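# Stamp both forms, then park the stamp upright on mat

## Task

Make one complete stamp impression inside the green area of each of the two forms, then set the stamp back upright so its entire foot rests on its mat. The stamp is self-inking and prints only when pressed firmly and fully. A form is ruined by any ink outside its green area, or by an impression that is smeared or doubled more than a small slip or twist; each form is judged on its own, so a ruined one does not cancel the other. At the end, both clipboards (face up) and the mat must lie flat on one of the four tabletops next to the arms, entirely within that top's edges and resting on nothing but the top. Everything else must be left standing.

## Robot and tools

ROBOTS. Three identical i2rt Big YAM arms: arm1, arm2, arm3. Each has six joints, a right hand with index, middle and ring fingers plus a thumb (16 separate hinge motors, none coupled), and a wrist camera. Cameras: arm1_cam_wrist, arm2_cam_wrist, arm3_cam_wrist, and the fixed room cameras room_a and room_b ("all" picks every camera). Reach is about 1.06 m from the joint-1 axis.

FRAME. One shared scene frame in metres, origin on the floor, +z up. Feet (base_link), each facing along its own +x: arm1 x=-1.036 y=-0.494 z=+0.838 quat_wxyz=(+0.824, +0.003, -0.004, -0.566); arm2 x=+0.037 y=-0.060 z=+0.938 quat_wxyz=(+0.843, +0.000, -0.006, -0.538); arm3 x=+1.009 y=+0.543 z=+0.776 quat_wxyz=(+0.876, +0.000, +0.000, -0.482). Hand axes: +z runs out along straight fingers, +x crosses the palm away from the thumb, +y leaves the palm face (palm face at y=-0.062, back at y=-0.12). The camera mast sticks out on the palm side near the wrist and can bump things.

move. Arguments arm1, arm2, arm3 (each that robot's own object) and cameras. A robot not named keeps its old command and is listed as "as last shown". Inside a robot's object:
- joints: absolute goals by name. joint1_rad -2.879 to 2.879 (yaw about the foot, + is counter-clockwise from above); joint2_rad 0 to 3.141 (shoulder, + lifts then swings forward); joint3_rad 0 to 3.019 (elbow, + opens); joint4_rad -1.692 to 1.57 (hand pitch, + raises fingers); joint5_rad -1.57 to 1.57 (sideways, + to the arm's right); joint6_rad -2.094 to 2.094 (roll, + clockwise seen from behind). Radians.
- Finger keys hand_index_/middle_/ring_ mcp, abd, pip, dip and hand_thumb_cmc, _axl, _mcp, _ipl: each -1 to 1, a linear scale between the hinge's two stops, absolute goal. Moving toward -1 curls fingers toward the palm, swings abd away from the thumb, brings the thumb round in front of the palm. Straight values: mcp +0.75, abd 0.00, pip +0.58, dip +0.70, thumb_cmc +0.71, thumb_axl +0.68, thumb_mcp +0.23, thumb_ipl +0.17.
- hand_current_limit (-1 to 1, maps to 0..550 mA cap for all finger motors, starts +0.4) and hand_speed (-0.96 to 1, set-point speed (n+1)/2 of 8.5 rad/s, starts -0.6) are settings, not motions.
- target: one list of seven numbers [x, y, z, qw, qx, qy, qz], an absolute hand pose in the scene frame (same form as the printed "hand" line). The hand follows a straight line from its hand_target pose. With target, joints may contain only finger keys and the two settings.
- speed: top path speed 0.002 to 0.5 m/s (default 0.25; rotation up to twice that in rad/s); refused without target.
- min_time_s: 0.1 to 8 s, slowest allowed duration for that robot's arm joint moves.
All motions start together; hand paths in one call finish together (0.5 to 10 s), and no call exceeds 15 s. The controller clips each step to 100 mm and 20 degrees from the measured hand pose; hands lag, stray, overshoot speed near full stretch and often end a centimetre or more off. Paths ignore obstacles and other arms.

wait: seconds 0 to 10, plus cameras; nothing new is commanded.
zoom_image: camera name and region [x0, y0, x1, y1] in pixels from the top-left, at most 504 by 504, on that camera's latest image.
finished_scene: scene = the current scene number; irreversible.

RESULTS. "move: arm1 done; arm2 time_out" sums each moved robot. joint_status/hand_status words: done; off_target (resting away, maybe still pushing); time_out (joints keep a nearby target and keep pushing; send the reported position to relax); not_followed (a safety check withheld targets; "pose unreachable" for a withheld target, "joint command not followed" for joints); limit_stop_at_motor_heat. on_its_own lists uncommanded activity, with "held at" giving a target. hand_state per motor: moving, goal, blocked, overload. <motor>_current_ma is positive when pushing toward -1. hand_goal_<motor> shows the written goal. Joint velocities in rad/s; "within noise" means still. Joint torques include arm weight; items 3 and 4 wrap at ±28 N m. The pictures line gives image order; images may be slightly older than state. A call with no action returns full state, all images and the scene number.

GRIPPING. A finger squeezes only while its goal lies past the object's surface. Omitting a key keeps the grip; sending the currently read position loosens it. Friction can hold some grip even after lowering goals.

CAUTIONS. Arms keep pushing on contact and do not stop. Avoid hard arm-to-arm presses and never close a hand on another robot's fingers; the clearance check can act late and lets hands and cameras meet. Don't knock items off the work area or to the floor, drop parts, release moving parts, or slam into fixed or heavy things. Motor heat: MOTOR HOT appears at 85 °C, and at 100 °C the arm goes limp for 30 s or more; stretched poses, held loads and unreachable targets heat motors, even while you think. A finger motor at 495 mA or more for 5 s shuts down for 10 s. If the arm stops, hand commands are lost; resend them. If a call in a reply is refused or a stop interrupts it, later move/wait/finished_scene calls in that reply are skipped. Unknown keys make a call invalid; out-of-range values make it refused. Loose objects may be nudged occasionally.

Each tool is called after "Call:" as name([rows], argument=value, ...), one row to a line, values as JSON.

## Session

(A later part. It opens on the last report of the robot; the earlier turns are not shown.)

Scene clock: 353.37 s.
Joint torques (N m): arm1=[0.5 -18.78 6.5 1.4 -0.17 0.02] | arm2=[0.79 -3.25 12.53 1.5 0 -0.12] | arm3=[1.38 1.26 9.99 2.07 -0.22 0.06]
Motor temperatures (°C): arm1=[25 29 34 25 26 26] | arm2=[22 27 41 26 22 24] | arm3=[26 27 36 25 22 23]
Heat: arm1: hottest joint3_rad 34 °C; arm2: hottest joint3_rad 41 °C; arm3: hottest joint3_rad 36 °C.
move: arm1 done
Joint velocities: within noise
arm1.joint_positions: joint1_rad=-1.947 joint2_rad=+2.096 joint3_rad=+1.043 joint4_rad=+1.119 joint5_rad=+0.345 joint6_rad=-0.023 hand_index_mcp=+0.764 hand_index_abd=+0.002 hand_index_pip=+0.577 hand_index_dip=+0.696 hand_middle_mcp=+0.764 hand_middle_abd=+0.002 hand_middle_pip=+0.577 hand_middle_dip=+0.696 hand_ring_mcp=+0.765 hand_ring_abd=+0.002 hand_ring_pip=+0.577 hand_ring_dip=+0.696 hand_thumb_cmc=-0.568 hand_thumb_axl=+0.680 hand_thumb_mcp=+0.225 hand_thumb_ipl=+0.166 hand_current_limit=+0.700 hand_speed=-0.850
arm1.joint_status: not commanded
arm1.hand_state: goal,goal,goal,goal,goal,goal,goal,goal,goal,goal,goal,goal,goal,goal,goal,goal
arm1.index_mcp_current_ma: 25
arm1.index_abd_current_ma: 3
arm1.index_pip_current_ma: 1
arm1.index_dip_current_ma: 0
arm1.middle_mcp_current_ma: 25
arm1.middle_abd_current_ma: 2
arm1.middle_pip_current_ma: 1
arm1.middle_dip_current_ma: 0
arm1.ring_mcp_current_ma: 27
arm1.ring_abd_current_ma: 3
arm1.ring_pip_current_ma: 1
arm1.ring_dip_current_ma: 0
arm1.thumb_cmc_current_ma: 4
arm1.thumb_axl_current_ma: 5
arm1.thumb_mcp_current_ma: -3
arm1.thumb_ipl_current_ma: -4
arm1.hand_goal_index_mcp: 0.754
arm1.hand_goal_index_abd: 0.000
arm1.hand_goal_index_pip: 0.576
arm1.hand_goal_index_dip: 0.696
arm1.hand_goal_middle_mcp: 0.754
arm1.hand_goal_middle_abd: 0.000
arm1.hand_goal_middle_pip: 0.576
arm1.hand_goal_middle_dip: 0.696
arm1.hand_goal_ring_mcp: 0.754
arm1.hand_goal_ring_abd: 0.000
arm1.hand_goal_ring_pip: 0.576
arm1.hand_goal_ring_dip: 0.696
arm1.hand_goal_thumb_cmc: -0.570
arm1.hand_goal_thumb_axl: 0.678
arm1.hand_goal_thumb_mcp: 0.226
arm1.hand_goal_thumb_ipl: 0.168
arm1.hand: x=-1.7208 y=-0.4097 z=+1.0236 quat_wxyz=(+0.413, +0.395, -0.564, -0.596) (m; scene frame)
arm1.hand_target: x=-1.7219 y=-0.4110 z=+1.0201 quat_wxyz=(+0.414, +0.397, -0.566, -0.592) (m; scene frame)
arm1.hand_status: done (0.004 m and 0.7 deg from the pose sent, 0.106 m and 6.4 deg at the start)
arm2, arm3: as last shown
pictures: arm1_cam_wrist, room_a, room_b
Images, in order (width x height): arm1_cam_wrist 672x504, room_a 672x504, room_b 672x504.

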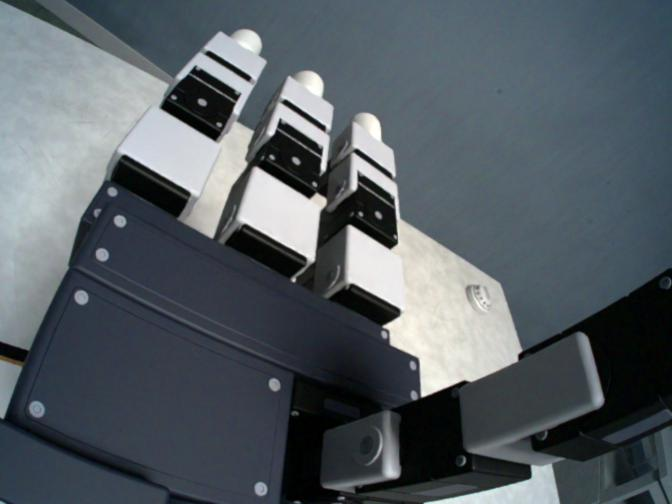

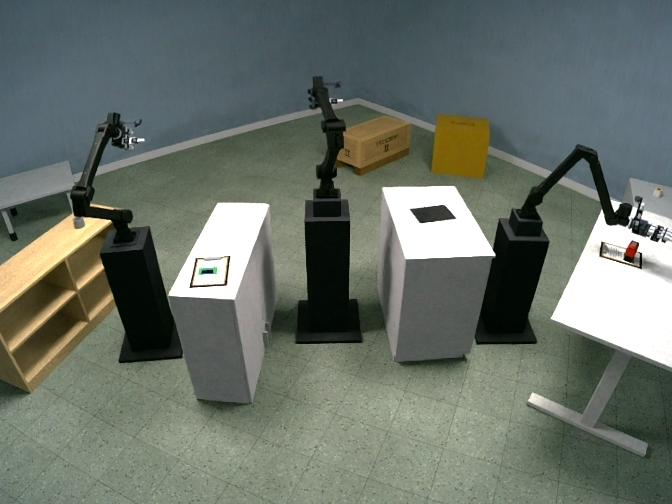

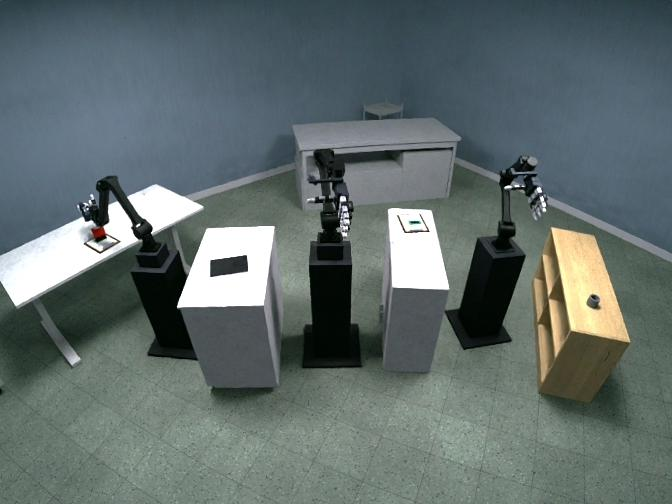

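Call:
move(arm1={"joints":{"joint1_rad":-2.15,"joint2_rad":1.7,"joint3_rad":0.95,"joint4_rad":0.8,"joint5_rad":-1.0,"joint6_rad":1.6},"min_time_s":3})

Call:
move(arm1={"target":[-1.672,-0.446,0.97,0.5977,0.4124,-0.5747,0.3784],"speed":0.15}, cameras=["arm1_cam_wrist"])

Scene clock: 357.67 s.
Joint torques (N m): arm1=[-0.44 -16.97 7.88 1.1 -0.14 -0.11] | arm2=[0.79 -3.25 12.52 1.48 0 -0.12] | arm3=[0.91 0.97 10.11 2.09 -0.23 0.04]
Motor temperatures (°C): arm1=[25 29 34 25 26 26] | arm2=[22 27 41 26 22 24] | arm3=[26 27 36 25 22 23]
Heat: arm1: hottest joint3_rad 34 °C; arm2: hottest joint3_rad 41 °C; arm3: hottest joint3_rad 36 °C.
move: arm1 done
Joint velocities: within noise
arm1.joint_positions: joint1_rad=-2.139 joint2_rad=+1.715 joint3_rad=+0.952 joint4_rad=+0.807 joint5_rad=-0.997 joint6_rad=+1.592 hand_index_mcp=+0.757 hand_index_abd=+0.002 hand_index_pip=+0.577 hand_index_dip=+0.696 hand_middle_mcp=+0.757 hand_middle_abd=+0.002 hand_middle_pip=+0.577 hand_middle_dip=+0.696 hand_ring_mcp=+0.757 hand_ring_abd=+0.002 hand_ring_pip=+0.577 hand_ring_dip=+0.696 hand_thumb_cmc=-0.563 hand_thumb_axl=+0.680 hand_thumb_mcp=+0.225 hand_thumb_ipl=+0.166 hand_current_limit=+0.700 hand_speed=-0.850
arm1.joint_status: all done
arm1.hand_state: goal,goal,goal,goal,goal,goal,goal,goal,goal,goal,goal,goal,goal,goal,goal,goal
arm1.index_mcp_current_ma: 5
arm1.index_abd_current_ma: 3
arm1.index_pip_current_ma: 1
arm1.index_dip_current_ma: 0
arm1.middle_mcp_current_ma: 5
arm1.middle_abd_current_ma: 2
arm1.middle_pip_current_ma: 1
arm1.middle_dip_current_ma: 0
arm1.ring_mcp_current_ma: 6
arm1.ring_abd_current_ma: 3
arm1.ring_pip_current_ma: 1
arm1.ring_dip_current_ma: 0
arm1.thumb_cmc_current_ma: 14
arm1.thumb_axl_current_ma: 5
arm1.thumb_mcp_current_ma: -3
arm1.thumb_ipl_current_ma: -4
arm1.hand_goal_index_mcp: 0.754
arm1.hand_goal_index_abd: 0.000
arm1.hand_goal_index_pip: 0.576
arm1.hand_goal_index_dip: 0.696
arm1.hand_goal_middle_mcp: 0.754
arm1.hand_goal_middle_abd: 0.000
arm1.hand_goal_middle_pip: 0.576
arm1.hand_goal_middle_dip: 0.696
arm1.hand_goal_ring_mcp: 0.754
arm1.hand_goal_ring_abd: 0.000
arm1.hand_goal_ring_pip: 0.576
arm1.hand_goal_ring_dip: 0.696
arm1.hand_goal_thumb_cmc: -0.570
arm1.hand_goal_thumb_axl: 0.678
arm1.hand_goal_thumb_mcp: 0.226
arm1.hand_goal_thumb_ipl: 0.168
arm1.hand: x=-1.7042 y=-0.4601 z=+1.0489 quat_wxyz=(+0.658, +0.275, -0.645, +0.273) (m; scene frame)
arm1.hand_target: x=-1.7016 y=-0.4542 z=+1.0550 quat_wxyz=(+0.660, +0.271, -0.646, +0.272) (m; scene frame)
arm1.hand_status: not commanded
arm2: as last shown
arm3.joint_positions: joint1_rad=-0.334 joint2_rad=+0.610 joint3_rad=+1.227 joint4_rad=-1.186 joint5_rad=-0.236 joint6_rad=+1.466 hand_index_mcp=+0.755 hand_index_abd=+0.002 hand_index_pip=+0.577 hand_index_dip=+0.696 hand_middle_mcp=+0.755 hand_middle_abd=+0.002 hand_middle_pip=+0.577 hand_middle_dip=+0.696 hand_ring_mcp=+0.756 hand_ring_abd=+0.002 hand_ring_pip=+0.577 hand_ring_dip=+0.696 hand_thumb_cmc=-0.563 hand_thumb_axl=+0.679 hand_thumb_mcp=+0.225 hand_thumb_ipl=+0.166 hand_current_limit=+0.400 hand_speed=-0.850
arm3.joint_status: not commanded
arm3.hand_state: goal,goal,goal,goal,goal,goal,goal,goal,goal,goal,goal,goal,goal,goal,goal,goal
arm3.index_mcp_current_ma: 0
arm3.index_abd_current_ma: 0
arm3.index_pip_current_ma: 0
arm3.index_dip_current_ma: 0
arm3.middle_mcp_current_ma: 0
arm3.middle_abd_current_ma: 0
arm3.middle_pip_current_ma: 0
arm3.middle_dip_current_ma: 0
arm3.ring_mcp_current_ma: 0
arm3.ring_abd_current_ma: 0
arm3.ring_pip_current_ma: 0
arm3.ring_dip_current_ma: 0
arm3.thumb_cmc_current_ma: 1
arm3.thumb_axl_current_ma: 0
arm3.thumb_mcp_current_ma: 0
arm3.thumb_ipl_current_ma: 0
arm3.hand_goal_index_mcp: 0.754
arm3.hand_goal_index_abd: 0.000
arm3.hand_goal_index_pip: 0.576
arm3.hand_goal_index_dip: 0.696
arm3.hand_goal_middle_mcp: 0.754
arm3.hand_goal_middle_abd: 0.000
arm3.hand_goal_middle_pip: 0.576
arm3.hand_goal_middle_dip: 0.696
arm3.hand_goal_ring_mcp: 0.754
arm3.hand_goal_ring_abd: 0.000
arm3.hand_goal_ring_pip: 0.576
arm3.hand_goal_ring_dip: 0.696
arm3.hand_goal_thumb_cmc: -0.570
arm3.hand_goal_thumb_axl: 0.678
arm3.hand_goal_thumb_mcp: 0.226
arm3.hand_goal_thumb_ipl: 0.168
arm3.hand: x=+1.0286 y=+0.2642 z=+1.2471 quat_wxyz=(+0.238, +0.743, -0.458, +0.426) (m; scene frame)
arm3.hand_target: x=+1.0330 y=+0.2685 z=+1.2537 quat_wxyz=(+0.234, +0.742, -0.455, +0.434) (m; scene frame)
arm3.hand_status: not commanded
pictures: none

Scene clock: 359.77 s.
Joint torques (N m): arm1=[-0.38 -16.26 9.43 1.66 -0.21 -0.23] | arm2=[0.79 -3.25 12.52 1.48 0 -0.13] | arm3=[1.08 1.03 10.1 2.02 -0.22 0]
Motor temperatures (°C): arm1=[25 29 34 25 26 26] | arm2=[22 27 41 26 22 24] | arm3=[26 27 36 25 22 23]
Heat: arm1: hottest joint3_rad 34 °C; arm2: hottest joint3_rad 41 °C; arm3: hottest joint3_rad 36 °C.
move: arm1 off_target
Joint velocities: within noise
arm1.joint_positions: joint1_rad=-2.275 joint2_rad=+1.928 joint3_rad=+0.959 joint4_rad=+0.951 joint5_rad=-1.529 joint6_rad=+1.542 hand_index_mcp=+0.756 hand_index_abd=+0.002 hand_index_pip=+0.577 hand_index_dip=+0.696 hand_middle_mcp=+0.756 hand_middle_abd=+0.002 hand_middle_pip=+0.577 hand_middle_dip=+0.696 hand_ring_mcp=+0.756 hand_ring_abd=+0.002 hand_ring_pip=+0.577 hand_ring_dip=+0.696 hand_thumb_cmc=-0.563 hand_thumb_axl=+0.680 hand_thumb_mcp=+0.225 hand_thumb_ipl=+0.166 hand_current_limit=+0.700 hand_speed=-0.850
arm1.joint_status: not commanded
arm1.hand_state: goal,goal,goal,goal,goal,goal,goal,goal,goal,goal,goal,goal,goal,goal,goal,goal
arm1.index_mcp_current_ma: 4
arm1.index_abd_current_ma: 3
arm1.index_pip_current_ma: 1
arm1.index_dip_current_ma: 0
arm1.middle_mcp_current_ma: 4
arm1.middle_abd_current_ma: 2
arm1.middle_pip_current_ma: 1
arm1.middle_dip_current_ma: 0
arm1.ring_mcp_current_ma: 4
arm1.ring_abd_current_ma: 3
arm1.ring_pip_current_ma: 1
arm1.ring_dip_current_ma: 0
arm1.thumb_cmc_current_ma: 15
arm1.thumb_axl_current_ma: 5
arm1.thumb_mcp_current_ma: -3
arm1.thumb_ipl_current_ma: -4
arm1.hand_goal_index_mcp: 0.754
arm1.hand_goal_index_abd: 0.000
arm1.hand_goal_index_pip: 0.576
arm1.hand_goal_index_dip: 0.696
arm1.hand_goal_middle_mcp: 0.754
arm1.hand_goal_middle_abd: 0.000
arm1.hand_goal_middle_pip: 0.576
arm1.hand_goal_middle_dip: 0.696
arm1.hand_goal_ring_mcp: 0.754
arm1.hand_goal_ring_abd: 0.000
arm1.hand_goal_ring_pip: 0.576
arm1.hand_goal_ring_dip: 0.696
arm1.hand_goal_thumb_cmc: -0.570
arm1.hand_goal_thumb_axl: 0.678
arm1.hand_goal_thumb_mcp: 0.226
arm1.hand_goal_thumb_ipl: 0.168
arm1.hand: x=-1.6598 y=-0.4557 z=+0.9551 quat_wxyz=(+0.584, +0.399, -0.586, +0.395) (m; scene frame)
arm1.hand_target: x=-1.6711 y=-0.4460 z=+0.9700 quat_wxyz=(+0.596, +0.413, -0.576, +0.377) (m; scene frame)
arm1.hand_status: off_target (0.022 m and 3.3 deg from the pose sent, 0.086 m and 22.6 deg at the start)
arm2.joint_positions: joint1_rad=+0.176 joint2_rad=+0.816 joint3_rad=+0.999 joint4_rad=-0.581 joint5_rad=+0.001 joint6_rad=+1.550 hand_index_mcp=+0.755 hand_index_abd=+0.003 hand_index_pip=+0.577 hand_index_dip=+0.696 hand_middle_mcp=+0.753 hand_middle_abd=+0.003 hand_middle_pip=+0.577 hand_middle_dip=+0.696 hand_ring_mcp=+0.754 hand_ring_abd=+0.002 hand_ring_pip=+0.577 hand_ring_dip=+0.696 hand_thumb_cmc=-0.563 hand_thumb_axl=+0.679 hand_thumb_mcp=+0.224 hand_thumb_ipl=+0.166 hand_current_limit=+0.700 hand_speed=-0.850
arm2.joint_status: not commanded
arm2.hand_state: goal,goal,goal,goal,goal,goal,goal,goal,goal,goal,goal,goal,goal,goal,goal,goal
arm2.index_mcp_current_ma: 0
arm2.index_abd_current_ma: 1
arm2.index_pip_current_ma: 0
arm2.index_dip_current_ma: 0
arm2.middle_mcp_current_ma: 0
arm2.middle_abd_current_ma: 1
arm2.middle_pip_current_ma: 0
arm2.middle_dip_current_ma: 0
arm2.ring_mcp_current_ma: 0
arm2.ring_abd_current_ma: 1
arm2.ring_pip_current_ma: 0
arm2.ring_dip_current_ma: 0
arm2.thumb_cmc_current_ma: 6
arm2.thumb_axl_current_ma: 0
arm2.thumb_mcp_current_ma: -1
arm2.thumb_ipl_current_ma: -2
arm2.hand_goal_index_mcp: 0.754
arm2.hand_goal_index_abd: 0.000
arm2.hand_goal_index_pip: 0.576
arm2.hand_goal_index_dip: 0.696
arm2.hand_goal_middle_mcp: 0.754
arm2.hand_goal_middle_abd: 0.000
arm2.hand_goal_middle_pip: 0.576
arm2.hand_goal_middle_dip: 0.696
arm2.hand_goal_ring_mcp: 0.754
arm2.hand_goal_ring_abd: 0.000
arm2.hand_goal_ring_pip: 0.576
arm2.hand_goal_ring_dip: 0.696
arm2.hand_goal_thumb_cmc: -0.570
arm2.hand_goal_thumb_axl: 0.678
arm2.hand_goal_thumb_mcp: 0.226
arm2.hand_goal_thumb_ipl: 0.168
arm2.hand: x=+0.1965 y=-0.4411 z=+1.3490 quat_wxyz=(+0.261, +0.739, -0.377, +0.493) (m; scene frame)
arm2.hand_target: x=+0.1988 y=-0.4365 z=+1.3791 quat_wxyz=(+0.266, +0.727, -0.369, +0.514) (m; scene frame)
arm2.hand_status: not commanded
arm3: as last shown
pictures: arm1_cam_wrist
Images, in order (width x height): arm1_cam_wrist 672x504.

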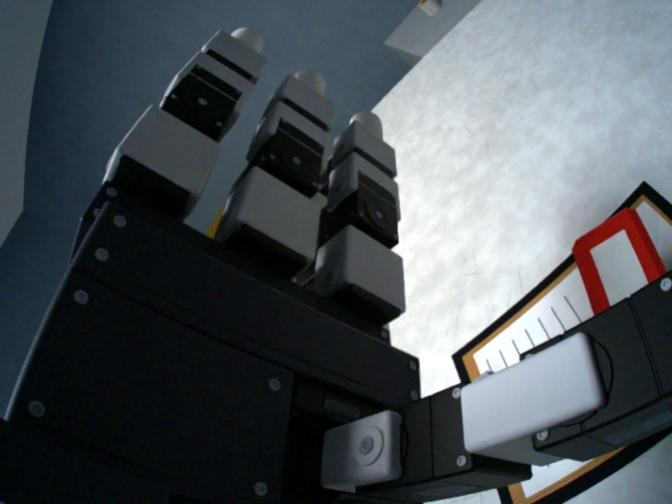

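Call:
move(arm1={"target":[-1.690,-0.438,0.825,0.5977,0.4124,-0.5747,0.3784],"speed":0.1}, cameras=["arm1_cam_wrist"])

Call:
zoom_image(camera="arm1_cam_wrist", region=[360, 100, 672, 412])

Scene clock: 362.93 s.
Joint torques (N m): arm1=[-0.38 -18.02 7.08 1.63 -0.33 -0.1] | arm2=[0.85 -3.25 12.52 1.48 0 -0.13] | arm3=[0.97 1.14 10.24 2.06 -0.22 0.02]
Motor temperatures (°C): arm1=[25 29 34 25 26 26] | arm2=[22 27 42 26 22 24] | arm3=[26 27 36 25 22 23]
Heat: arm1: hottest joint3_rad 34 °C; arm2: hottest joint3_rad 42 °C; arm3: hottest joint3_rad 36 °C.
move: arm1 off_target
Joint velocities: within noise
arm1.joint_positions: joint1_rad=-2.276 joint2_rad=+2.279 joint3_rad=+1.081 joint4_rad=+1.067 joint5_rad=-1.532 joint6_rad=+1.398 hand_index_mcp=+0.756 hand_index_abd=+0.002 hand_index_pip=+0.577 hand_index_dip=+0.696 hand_middle_mcp=+0.756 hand_middle_abd=+0.002 hand_middle_pip=+0.577 hand_middle_dip=+0.696 hand_ring_mcp=+0.756 hand_ring_abd=+0.002 hand_ring_pip=+0.577 hand_ring_dip=+0.696 hand_thumb_cmc=-0.563 hand_thumb_axl=+0.680 hand_thumb_mcp=+0.225 hand_thumb_ipl=+0.166 hand_current_limit=+0.700 hand_speed=-0.850
arm1.joint_status: not commanded
arm1.hand_state: goal,goal,goal,goal,goal,goal,goal,goal,goal,goal,goal,goal,goal,goal,goal,goal
arm1.index_mcp_current_ma: 4
arm1.index_abd_current_ma: 3
arm1.index_pip_current_ma: 1
arm1.index_dip_current_ma: 0
arm1.middle_mcp_current_ma: 4
arm1.middle_abd_current_ma: 2
arm1.middle_pip_current_ma: 1
arm1.middle_dip_current_ma: 0
arm1.ring_mcp_current_ma: 4
arm1.ring_abd_current_ma: 3
arm1.ring_pip_current_ma: 1
arm1.ring_dip_current_ma: 0
arm1.thumb_cmc_current_ma: 15
arm1.thumb_axl_current_ma: 5
arm1.thumb_mcp_current_ma: -3
arm1.thumb_ipl_current_ma: -4
arm1.hand_goal_index_mcp: 0.754
arm1.hand_goal_index_abd: 0.000
arm1.hand_goal_index_pip: 0.576
arm1.hand_goal_index_dip: 0.696
arm1.hand_goal_middle_mcp: 0.754
arm1.hand_goal_middle_abd: 0.000
arm1.hand_goal_middle_pip: 0.576
arm1.hand_goal_middle_dip: 0.696
arm1.hand_goal_ring_mcp: 0.754
arm1.hand_goal_ring_abd: 0.000
arm1.hand_goal_ring_pip: 0.576
arm1.hand_goal_ring_dip: 0.696
arm1.hand_goal_thumb_cmc: -0.570
arm1.hand_goal_thumb_axl: 0.678
arm1.hand_goal_thumb_mcp: 0.226
arm1.hand_goal_thumb_ipl: 0.168
arm1.hand: x=-1.6809 y=-0.4471 z=+0.8199 quat_wxyz=(+0.588, +0.409, -0.581, +0.386) (m; scene frame)
arm1.hand_target: x=-1.6896 y=-0.4379 z=+0.8252 quat_wxyz=(+0.595, +0.414, -0.577, +0.377) (m; scene frame)
arm1.hand_status: off_target (0.014 m and 1.7 deg from the pose sent, 0.135 m and 3.2 deg at the start)
arm2, arm3: as last shown
pictures: arm1_cam_wrist
Images, in order (width x height): arm1_cam_wrist 672x504.

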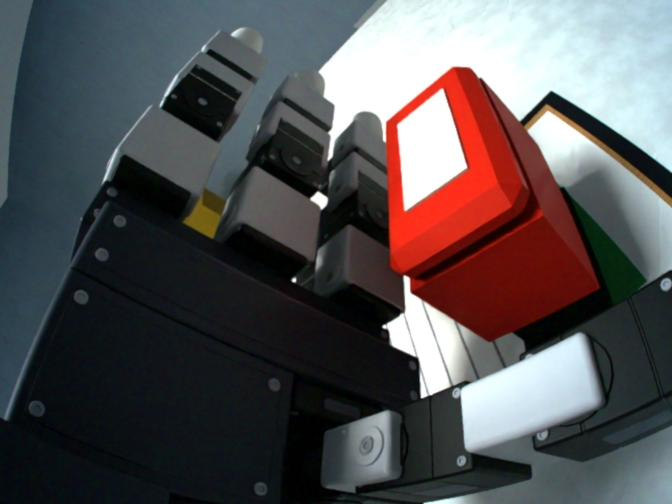

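Scaled by 1.615 from the camera's 672x504 image, which has a finer 960x720 frame.

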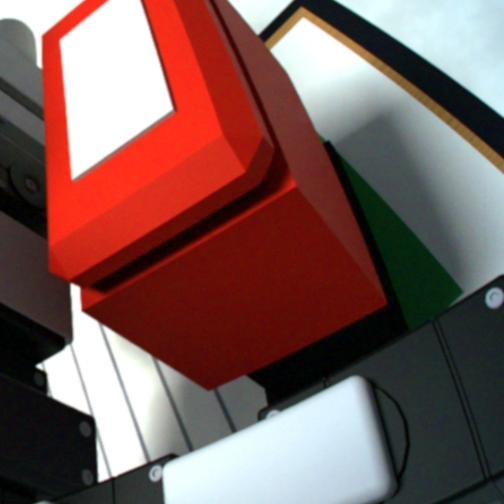

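Call:
move(arm1={"target":[-1.7105,-0.4312,0.81,0.5977,0.4124,-0.5747,0.3784],"speed":0.06}, cameras=["arm1_cam_wrist","room_a"])

Call:
zoom_image(camera="arm1_cam_wrist", region=[260, 50, 600, 390])

Scene clock: 364.70 s.
Joint torques (N m): arm1=[-0.32 -18.49 7.27 1.4 -0.24 -0.09] | arm2=[0.79 -3.25 12.52 1.48 0 -0.12] | arm3=[1.08 0.79 10.06 2.11 -0.21 0.01]
Motor temperatures (°C): arm1=[25 29 34 25 26 26] | arm2=[22 27 42 26 22 24] | arm3=[26 27 36 25 22 23]
Heat: arm1: hottest joint3_rad 34 °C; arm2: hottest joint3_rad 42 °C; arm3: hottest joint3_rad 36 °C.
move: arm1 off_target
Joint velocities: within noise
arm1.joint_positions: joint1_rad=-2.276 joint2_rad=+2.342 joint3_rad=+1.163 joint4_rad=+1.069 joint5_rad=-1.533 joint6_rad=+1.422 hand_index_mcp=+0.756 hand_index_abd=+0.002 hand_index_pip=+0.577 hand_index_dip=+0.696 hand_middle_mcp=+0.756 hand_middle_abd=+0.002 hand_middle_pip=+0.577 hand_middle_dip=+0.696 hand_ring_mcp=+0.756 hand_ring_abd=+0.002 hand_ring_pip=+0.577 hand_ring_dip=+0.696 hand_thumb_cmc=-0.563 hand_thumb_axl=+0.680 hand_thumb_mcp=+0.225 hand_thumb_ipl=+0.166 hand_current_limit=+0.700 hand_speed=-0.850
arm1.joint_status: not commanded
arm1.hand_state: goal,goal,goal,goal,goal,goal,goal,goal,goal,goal,goal,goal,goal,goal,goal,goal
arm1.index_mcp_current_ma: 4
arm1.index_abd_current_ma: 3
arm1.index_pip_current_ma: 1
arm1.index_dip_current_ma: 0
arm1.middle_mcp_current_ma: 4
arm1.middle_abd_current_ma: 2
arm1.middle_pip_current_ma: 1
arm1.middle_dip_current_ma: 0
arm1.ring_mcp_current_ma: 4
arm1.ring_abd_current_ma: 3
arm1.ring_pip_current_ma: 1
arm1.ring_dip_current_ma: 0
arm1.thumb_cmc_current_ma: 15
arm1.thumb_axl_current_ma: 5
arm1.thumb_mcp_current_ma: -3
arm1.thumb_ipl_current_ma: -4
arm1.hand_goal_index_mcp: 0.754
arm1.hand_goal_index_abd: 0.000
arm1.hand_goal_index_pip: 0.576
arm1.hand_goal_index_dip: 0.696
arm1.hand_goal_middle_mcp: 0.754
arm1.hand_goal_middle_abd: 0.000
arm1.hand_goal_middle_pip: 0.576
arm1.hand_goal_middle_dip: 0.696
arm1.hand_goal_ring_mcp: 0.754
arm1.hand_goal_ring_abd: 0.000
arm1.hand_goal_ring_pip: 0.576
arm1.hand_goal_ring_dip: 0.696
arm1.hand_goal_thumb_cmc: -0.570
arm1.hand_goal_thumb_axl: 0.678
arm1.hand_goal_thumb_mcp: 0.226
arm1.hand_goal_thumb_ipl: 0.168
arm1.hand: x=-1.7013 y=-0.4399 z=+0.8048 quat_wxyz=(+0.588, +0.408, -0.581, +0.387) (m; scene frame)
arm1.hand_target: x=-1.7100 y=-0.4311 z=+0.8100 quat_wxyz=(+0.595, +0.414, -0.577, +0.377) (m; scene frame)
arm1.hand_status: off_target (0.014 m and 1.8 deg from the pose sent, 0.035 m and 1.7 deg at the start)
arm2, arm3: as last shown
pictures: arm1_cam_wrist, room_a
Images, in order (width x height): arm1_cam_wrist 672x504, room_a 672x504.

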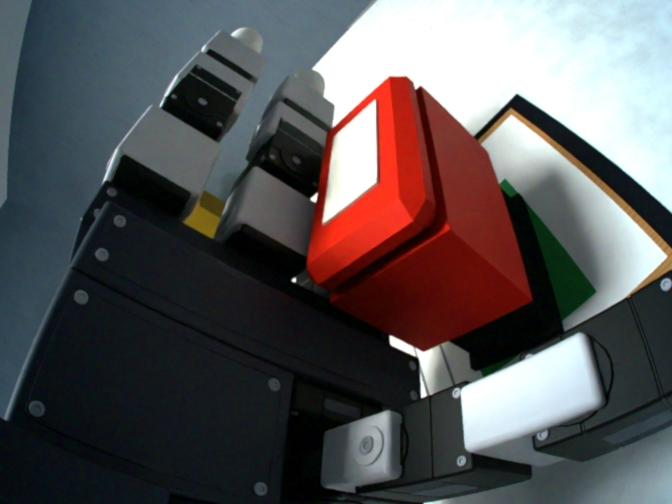

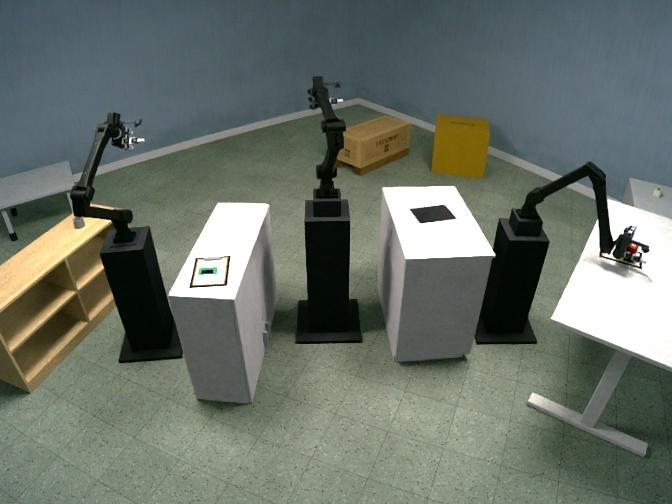

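Scaled by 1.482 from the camera's 672x504 image, which has a finer 960x720 frame.

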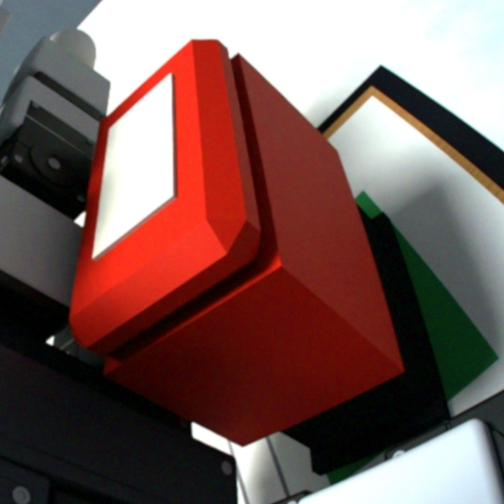

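Call:
move(arm1={"target":[-1.7115,-0.4305,0.799,0.5977,0.4124,-0.5747,0.3784],"speed":0.06})

Call:
move(arm1={"joints":{"hand_thumb_mcp":-0.45,"hand_thumb_ipl":-0.52}}, cameras=["arm1_cam_wrist","room_a","room_b"])

Scene clock: 366.47 s.
Joint torques (N m): arm1=[-0.32 -18.96 7.27 1.47 -0.26 -0.12] | arm2=[0.79 -3.25 12.52 1.5 0 -0.12] | arm3=[0.67 1.03 10.03 2.04 -0.23 0.01]
Motor temperatures (°C): arm1=[25 30 34 25 26 26] | arm2=[22 27 42 26 22 24] | arm3=[26 27 36 25 22 23]
Heat: arm1: hottest joint3_rad 34 °C; arm2: hottest joint3_rad 42 °C; arm3: hottest joint3_rad 36 °C.
move: arm1 off_target
Joint velocities: within noise
arm1.joint_positions: joint1_rad=-2.276 joint2_rad=+2.370 joint3_rad=+1.176 joint4_rad=+1.080 joint5_rad=-1.533 joint6_rad=+1.423 hand_index_mcp=+0.756 hand_index_abd=+0.002 hand_index_pip=+0.577 hand_index_dip=+0.696 hand_middle_mcp=+0.756 hand_middle_abd=+0.002 hand_middle_pip=+0.577 hand_middle_dip=+0.696 hand_ring_mcp=+0.756 hand_ring_abd=+0.002 hand_ring_pip=+0.577 hand_ring_dip=+0.696 hand_thumb_cmc=-0.563 hand_thumb_axl=+0.680 hand_thumb_mcp=+0.225 hand_thumb_ipl=+0.166 hand_current_limit=+0.700 hand_speed=-0.850
arm1.joint_status: not commanded
arm1.hand_state: goal,goal,goal,goal,goal,goal,goal,goal,goal,goal,goal,goal,goal,goal,goal,goal
arm1.index_mcp_current_ma: 4
arm1.index_abd_current_ma: 3
arm1.index_pip_current_ma: 1
arm1.index_dip_current_ma: 0
arm1.middle_mcp_current_ma: 4
arm1.middle_abd_current_ma: 2
arm1.middle_pip_current_ma: 1
arm1.middle_dip_current_ma: 0
arm1.ring_mcp_current_ma: 4
arm1.ring_abd_current_ma: 3
arm1.ring_pip_current_ma: 1
arm1.ring_dip_current_ma: 0
arm1.thumb_cmc_current_ma: 15
arm1.thumb_axl_current_ma: 5
arm1.thumb_mcp_current_ma: -3
arm1.thumb_ipl_current_ma: -4
arm1.hand_goal_index_mcp: 0.754
arm1.hand_goal_index_abd: 0.000
arm1.hand_goal_index_pip: 0.576
arm1.hand_goal_index_dip: 0.696
arm1.hand_goal_middle_mcp: 0.754
arm1.hand_goal_middle_abd: 0.000
arm1.hand_goal_middle_pip: 0.576
arm1.hand_goal_middle_dip: 0.696
arm1.hand_goal_ring_mcp: 0.754
arm1.hand_goal_ring_abd: 0.000
arm1.hand_goal_ring_pip: 0.576
arm1.hand_goal_ring_dip: 0.696
arm1.hand_goal_thumb_cmc: -0.570
arm1.hand_goal_thumb_axl: 0.678
arm1.hand_goal_thumb_mcp: 0.226
arm1.hand_goal_thumb_ipl: 0.168
arm1.hand: x=-1.7017 y=-0.4397 z=+0.7929 quat_wxyz=(+0.587, +0.407, -0.582, +0.389) (m; scene frame)
arm1.hand_target: x=-1.7110 y=-0.4304 z=+0.7991 quat_wxyz=(+0.595, +0.414, -0.577, +0.377) (m; scene frame)
arm1.hand_status: off_target (0.015 m and 2.1 deg from the pose sent, 0.015 m and 1.8 deg at the start)
arm2, arm3: as last shown
pictures: none

Scene clock: 368.40 s.
Joint torques (N m): arm1=[-0.32 -18.96 7.23 1.54 -0.2 -0.15] | arm2=[0.79 -3.19 12.53 1.5 0 -0.12] | arm3=[1.03 0.97 10.14 1.99 -0.24 0.03]
Motor temperatures (°C): arm1=[25 30 34 25 26 26] | arm2=[22 27 42 26 22 24] | arm3=[26 27 36 25 22 23]
Heat: arm1: hottest joint3_rad 34 °C; arm2: hottest joint3_rad 42 °C; arm3: hottest joint3_rad 36 °C.
move: arm1 off_target
Joint velocities: within noise
arm1.joint_positions: joint1_rad=-2.276 joint2_rad=+2.370 joint3_rad=+1.176 joint4_rad=+1.082 joint5_rad=-1.534 joint6_rad=+1.429 hand_index_mcp=+0.747 hand_index_abd=+0.002 hand_index_pip=+0.577 hand_index_dip=+0.696 hand_middle_mcp=+0.756 hand_middle_abd=+0.002 hand_middle_pip=+0.577 hand_middle_dip=+0.696 hand_ring_mcp=+0.756 hand_ring_abd=+0.002 hand_ring_pip=+0.577 hand_ring_dip=+0.696 hand_thumb_cmc=-0.571 hand_thumb_axl=+0.673 hand_thumb_mcp=-0.259 hand_thumb_ipl=-0.330 hand_current_limit=+0.700 hand_speed=-0.850
arm1.joint_status: hand_thumb_mcp off_target (ended at -0.259, target -0.450); hand_thumb_ipl off_target (ended at -0.330, target -0.520)
arm1.hand_state: goal,goal,goal,goal,goal,goal,goal,goal,goal,goal,goal,goal,goal,goal,blocked,blocked
arm1.index_mcp_current_ma: -15
arm1.index_abd_current_ma: 3
arm1.index_pip_current_ma: 1
arm1.index_dip_current_ma: 0
arm1.middle_mcp_current_ma: 4
arm1.middle_abd_current_ma: 2
arm1.middle_pip_current_ma: 1
arm1.middle_dip_current_ma: 0
arm1.ring_mcp_current_ma: 4
arm1.ring_abd_current_ma: 3
arm1.ring_pip_current_ma: 1
arm1.ring_dip_current_ma: 0
arm1.thumb_cmc_current_ma: -1
arm1.thumb_axl_current_ma: -12
arm1.thumb_mcp_current_ma: 468
arm1.thumb_ipl_current_ma: 467
arm1.hand_goal_index_mcp: 0.754
arm1.hand_goal_index_abd: 0.000
arm1.hand_goal_index_pip: 0.576
arm1.hand_goal_index_dip: 0.696
arm1.hand_goal_middle_mcp: 0.754
arm1.hand_goal_middle_abd: 0.000
arm1.hand_goal_middle_pip: 0.576
arm1.hand_goal_middle_dip: 0.696
arm1.hand_goal_ring_mcp: 0.754
arm1.hand_goal_ring_abd: 0.000
arm1.hand_goal_ring_pip: 0.576
arm1.hand_goal_ring_dip: 0.696
arm1.hand_goal_thumb_cmc: -0.570
arm1.hand_goal_thumb_axl: 0.678
arm1.hand_goal_thumb_mcp: -0.450
arm1.hand_goal_thumb_ipl: -0.520
arm1.hand: x=-1.7016 y=-0.4399 z=+0.7928 quat_wxyz=(+0.586, +0.406, -0.583, +0.390) (m; scene frame)
arm1.hand_target: x=-1.7109 y=-0.4304 z=+0.7992 quat_wxyz=(+0.595, +0.414, -0.577, +0.377) (m; scene frame)
arm1.hand_status: not commanded
arm2, arm3: as last shown
pictures: arm1_cam_wrist, room_a, room_b
Images, in order (width x height): arm1_cam_wrist 672x504, room_a 672x504, room_b 672x504.

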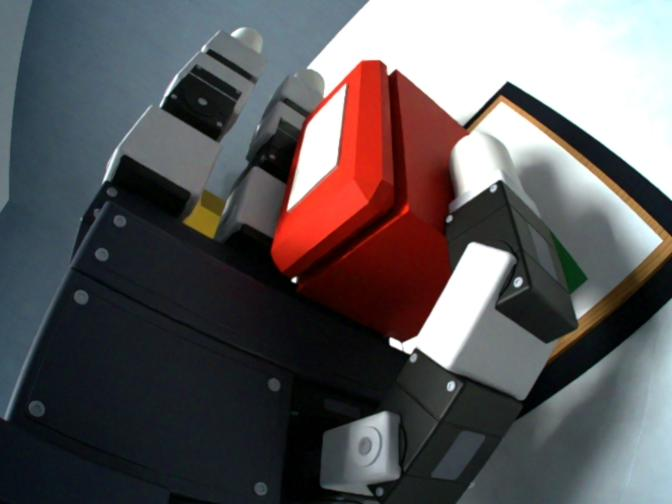

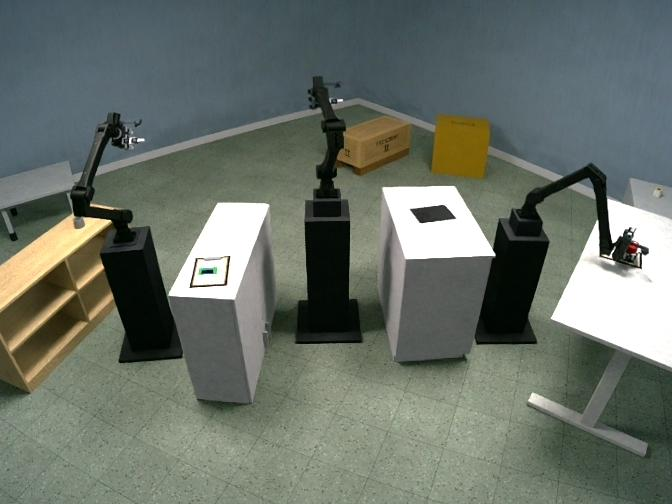

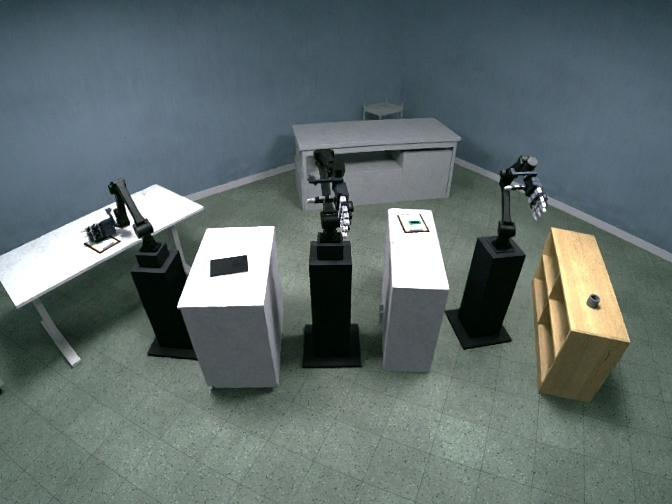

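Grasped. Lift and inspect the print.

Call:
move(arm1={"target":[-1.711,-0.430,1.0,0.5977,0.4124,-0.5747,0.3784],"speed":0.15}, cameras=["arm1_cam_wrist","room_a","room_b"])

Call:
zoom_image(camera="room_a", region=[605, 225, 650, 270])

Call:
zoom_image(camera="room_b", region=[70, 200, 130, 260])

Call:
zoom_image(camera="arm1_cam_wrist", region=[500, 180, 672, 450])

Scene clock: 371.20 s.
Joint torques (N m): arm1=[-0.56 -19.6 7.83 0.8 0.03 -0.16] | arm2=[0.79 -3.25 12.52 1.48 0 -0.12] | arm3=[0.56 1.08 10.09 1.99 -0.23 -0.01]
Motor temperatures (°C): arm1=[25 30 34 25 26 26] | arm2=[22 27 42 26 22 24] | arm3=[26 27 36 25 22 23]
Heat: arm1: hottest joint3_rad 34 °C; arm2: hottest joint3_rad 42 °C; arm3: hottest joint3_rad 36 °C.
move: arm1 off_target
Joint velocities: within noise
arm1.joint_positions: joint1_rad=-2.276 joint2_rad=+1.982 joint3_rad=+1.130 joint4_rad=+0.969 joint5_rad=-1.534 joint6_rad=+1.645 hand_index_mcp=+0.747 hand_index_abd=+0.002 hand_index_pip=+0.577 hand_index_dip=+0.696 hand_middle_mcp=+0.756 hand_middle_abd=+0.002 hand_middle_pip=+0.577 hand_middle_dip=+0.696 hand_ring_mcp=+0.756 hand_ring_abd=+0.002 hand_ring_pip=+0.577 hand_ring_dip=+0.696 hand_thumb_cmc=-0.571 hand_thumb_axl=+0.673 hand_thumb_mcp=-0.259 hand_thumb_ipl=-0.330 hand_current_limit=+0.700 hand_speed=-0.850
arm1.joint_status: not commanded
arm1.hand_state: goal,goal,goal,goal,goal,goal,goal,goal,goal,goal,goal,goal,goal,goal,blocked,blocked
arm1.index_mcp_current_ma: -15
arm1.index_abd_current_ma: 3
arm1.index_pip_current_ma: 1
arm1.index_dip_current_ma: 0
arm1.middle_mcp_current_ma: 3
arm1.middle_abd_current_ma: 2
arm1.middle_pip_current_ma: 1
arm1.middle_dip_current_ma: 0
arm1.ring_mcp_current_ma: 4
arm1.ring_abd_current_ma: 3
arm1.ring_pip_current_ma: 1
arm1.ring_dip_current_ma: 0
arm1.thumb_cmc_current_ma: -2
arm1.thumb_axl_current_ma: -12
arm1.thumb_mcp_current_ma: 468
arm1.thumb_ipl_current_ma: 468
arm1.hand_goal_index_mcp: 0.754
arm1.hand_goal_index_abd: 0.000
arm1.hand_goal_index_pip: 0.576
arm1.hand_goal_index_dip: 0.696
arm1.hand_goal_middle_mcp: 0.754
arm1.hand_goal_middle_abd: 0.000
arm1.hand_goal_middle_pip: 0.576
arm1.hand_goal_middle_dip: 0.696
arm1.hand_goal_ring_mcp: 0.754
arm1.hand_goal_ring_abd: 0.000
arm1.hand_goal_ring_pip: 0.576
arm1.hand_goal_ring_dip: 0.696
arm1.hand_goal_thumb_cmc: -0.570
arm1.hand_goal_thumb_axl: 0.678
arm1.hand_goal_thumb_mcp: -0.450
arm1.hand_goal_thumb_ipl: -0.520
arm1.hand: x=-1.7094 y=-0.4382 z=+0.9848 quat_wxyz=(+0.591, +0.408, -0.578, +0.388) (m; scene frame)
arm1.hand_target: x=-1.7109 y=-0.4300 z=+0.9999 quat_wxyz=(+0.598, +0.412, -0.574, +0.378) (m; scene frame)
arm1.hand_status: off_target (0.017 m and 1.5 deg from the pose sent, 0.208 m and 2.2 deg at the start)
arm2, arm3: as last shown
pictures: arm1_cam_wrist, room_a, room_b
Images, in order (width x height): arm1_cam_wrist 672x504, room_a 672x504, room_b 672x504.

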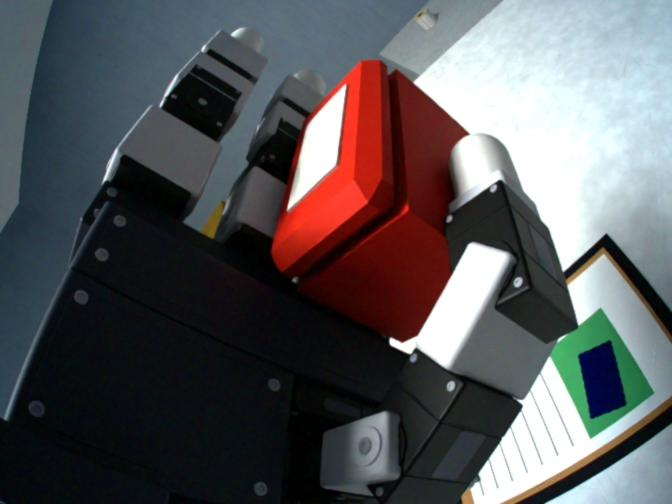

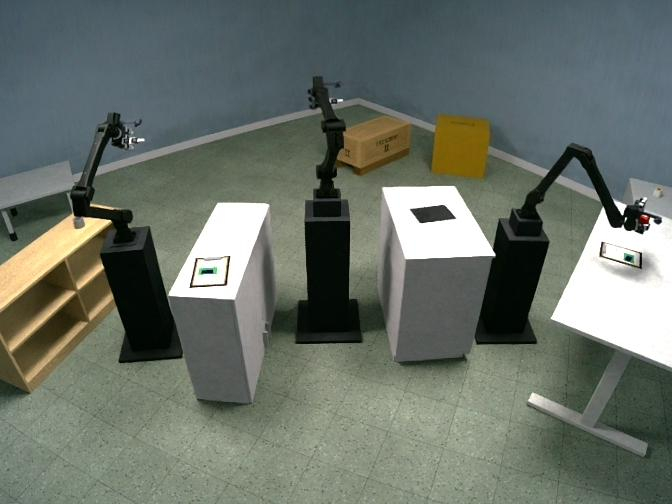

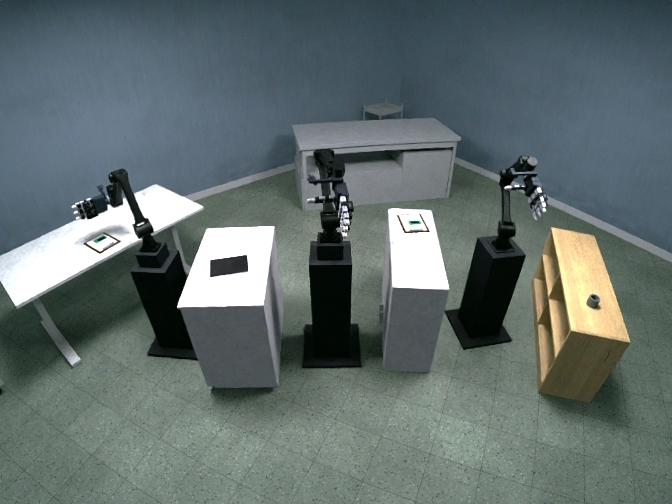

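Scaled by 11.200 from the camera's 672x504 image, which has a finer 960x720 frame.

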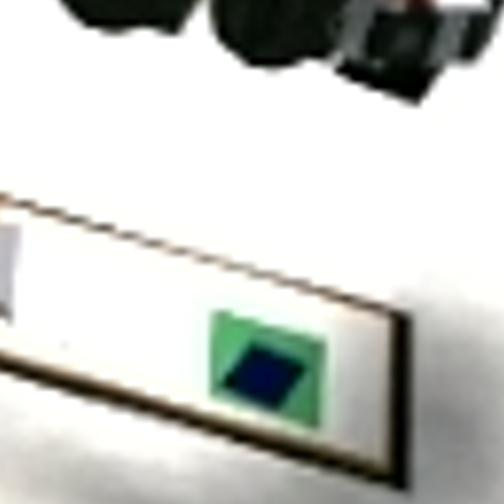

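Scaled by 8.400 from the camera's 672x504 image, which has a finer 960x720 frame.

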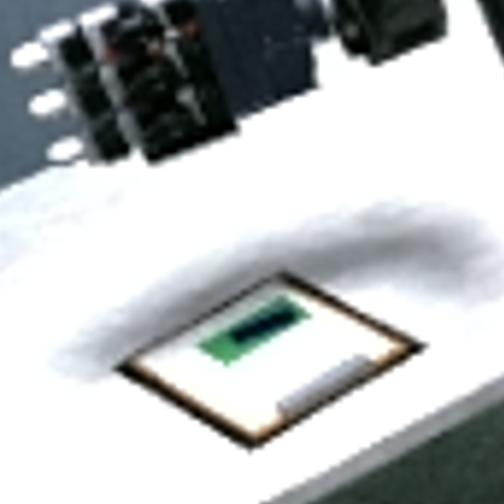

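Scaled by 1.867 from the camera's 672x504 image, which has a finer 960x720 frame.

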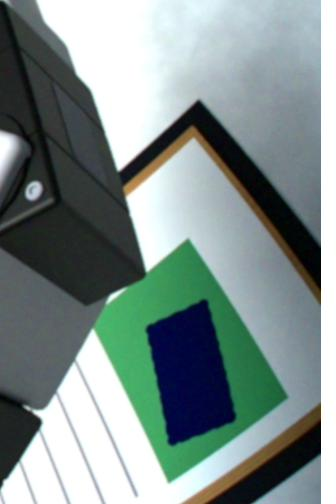

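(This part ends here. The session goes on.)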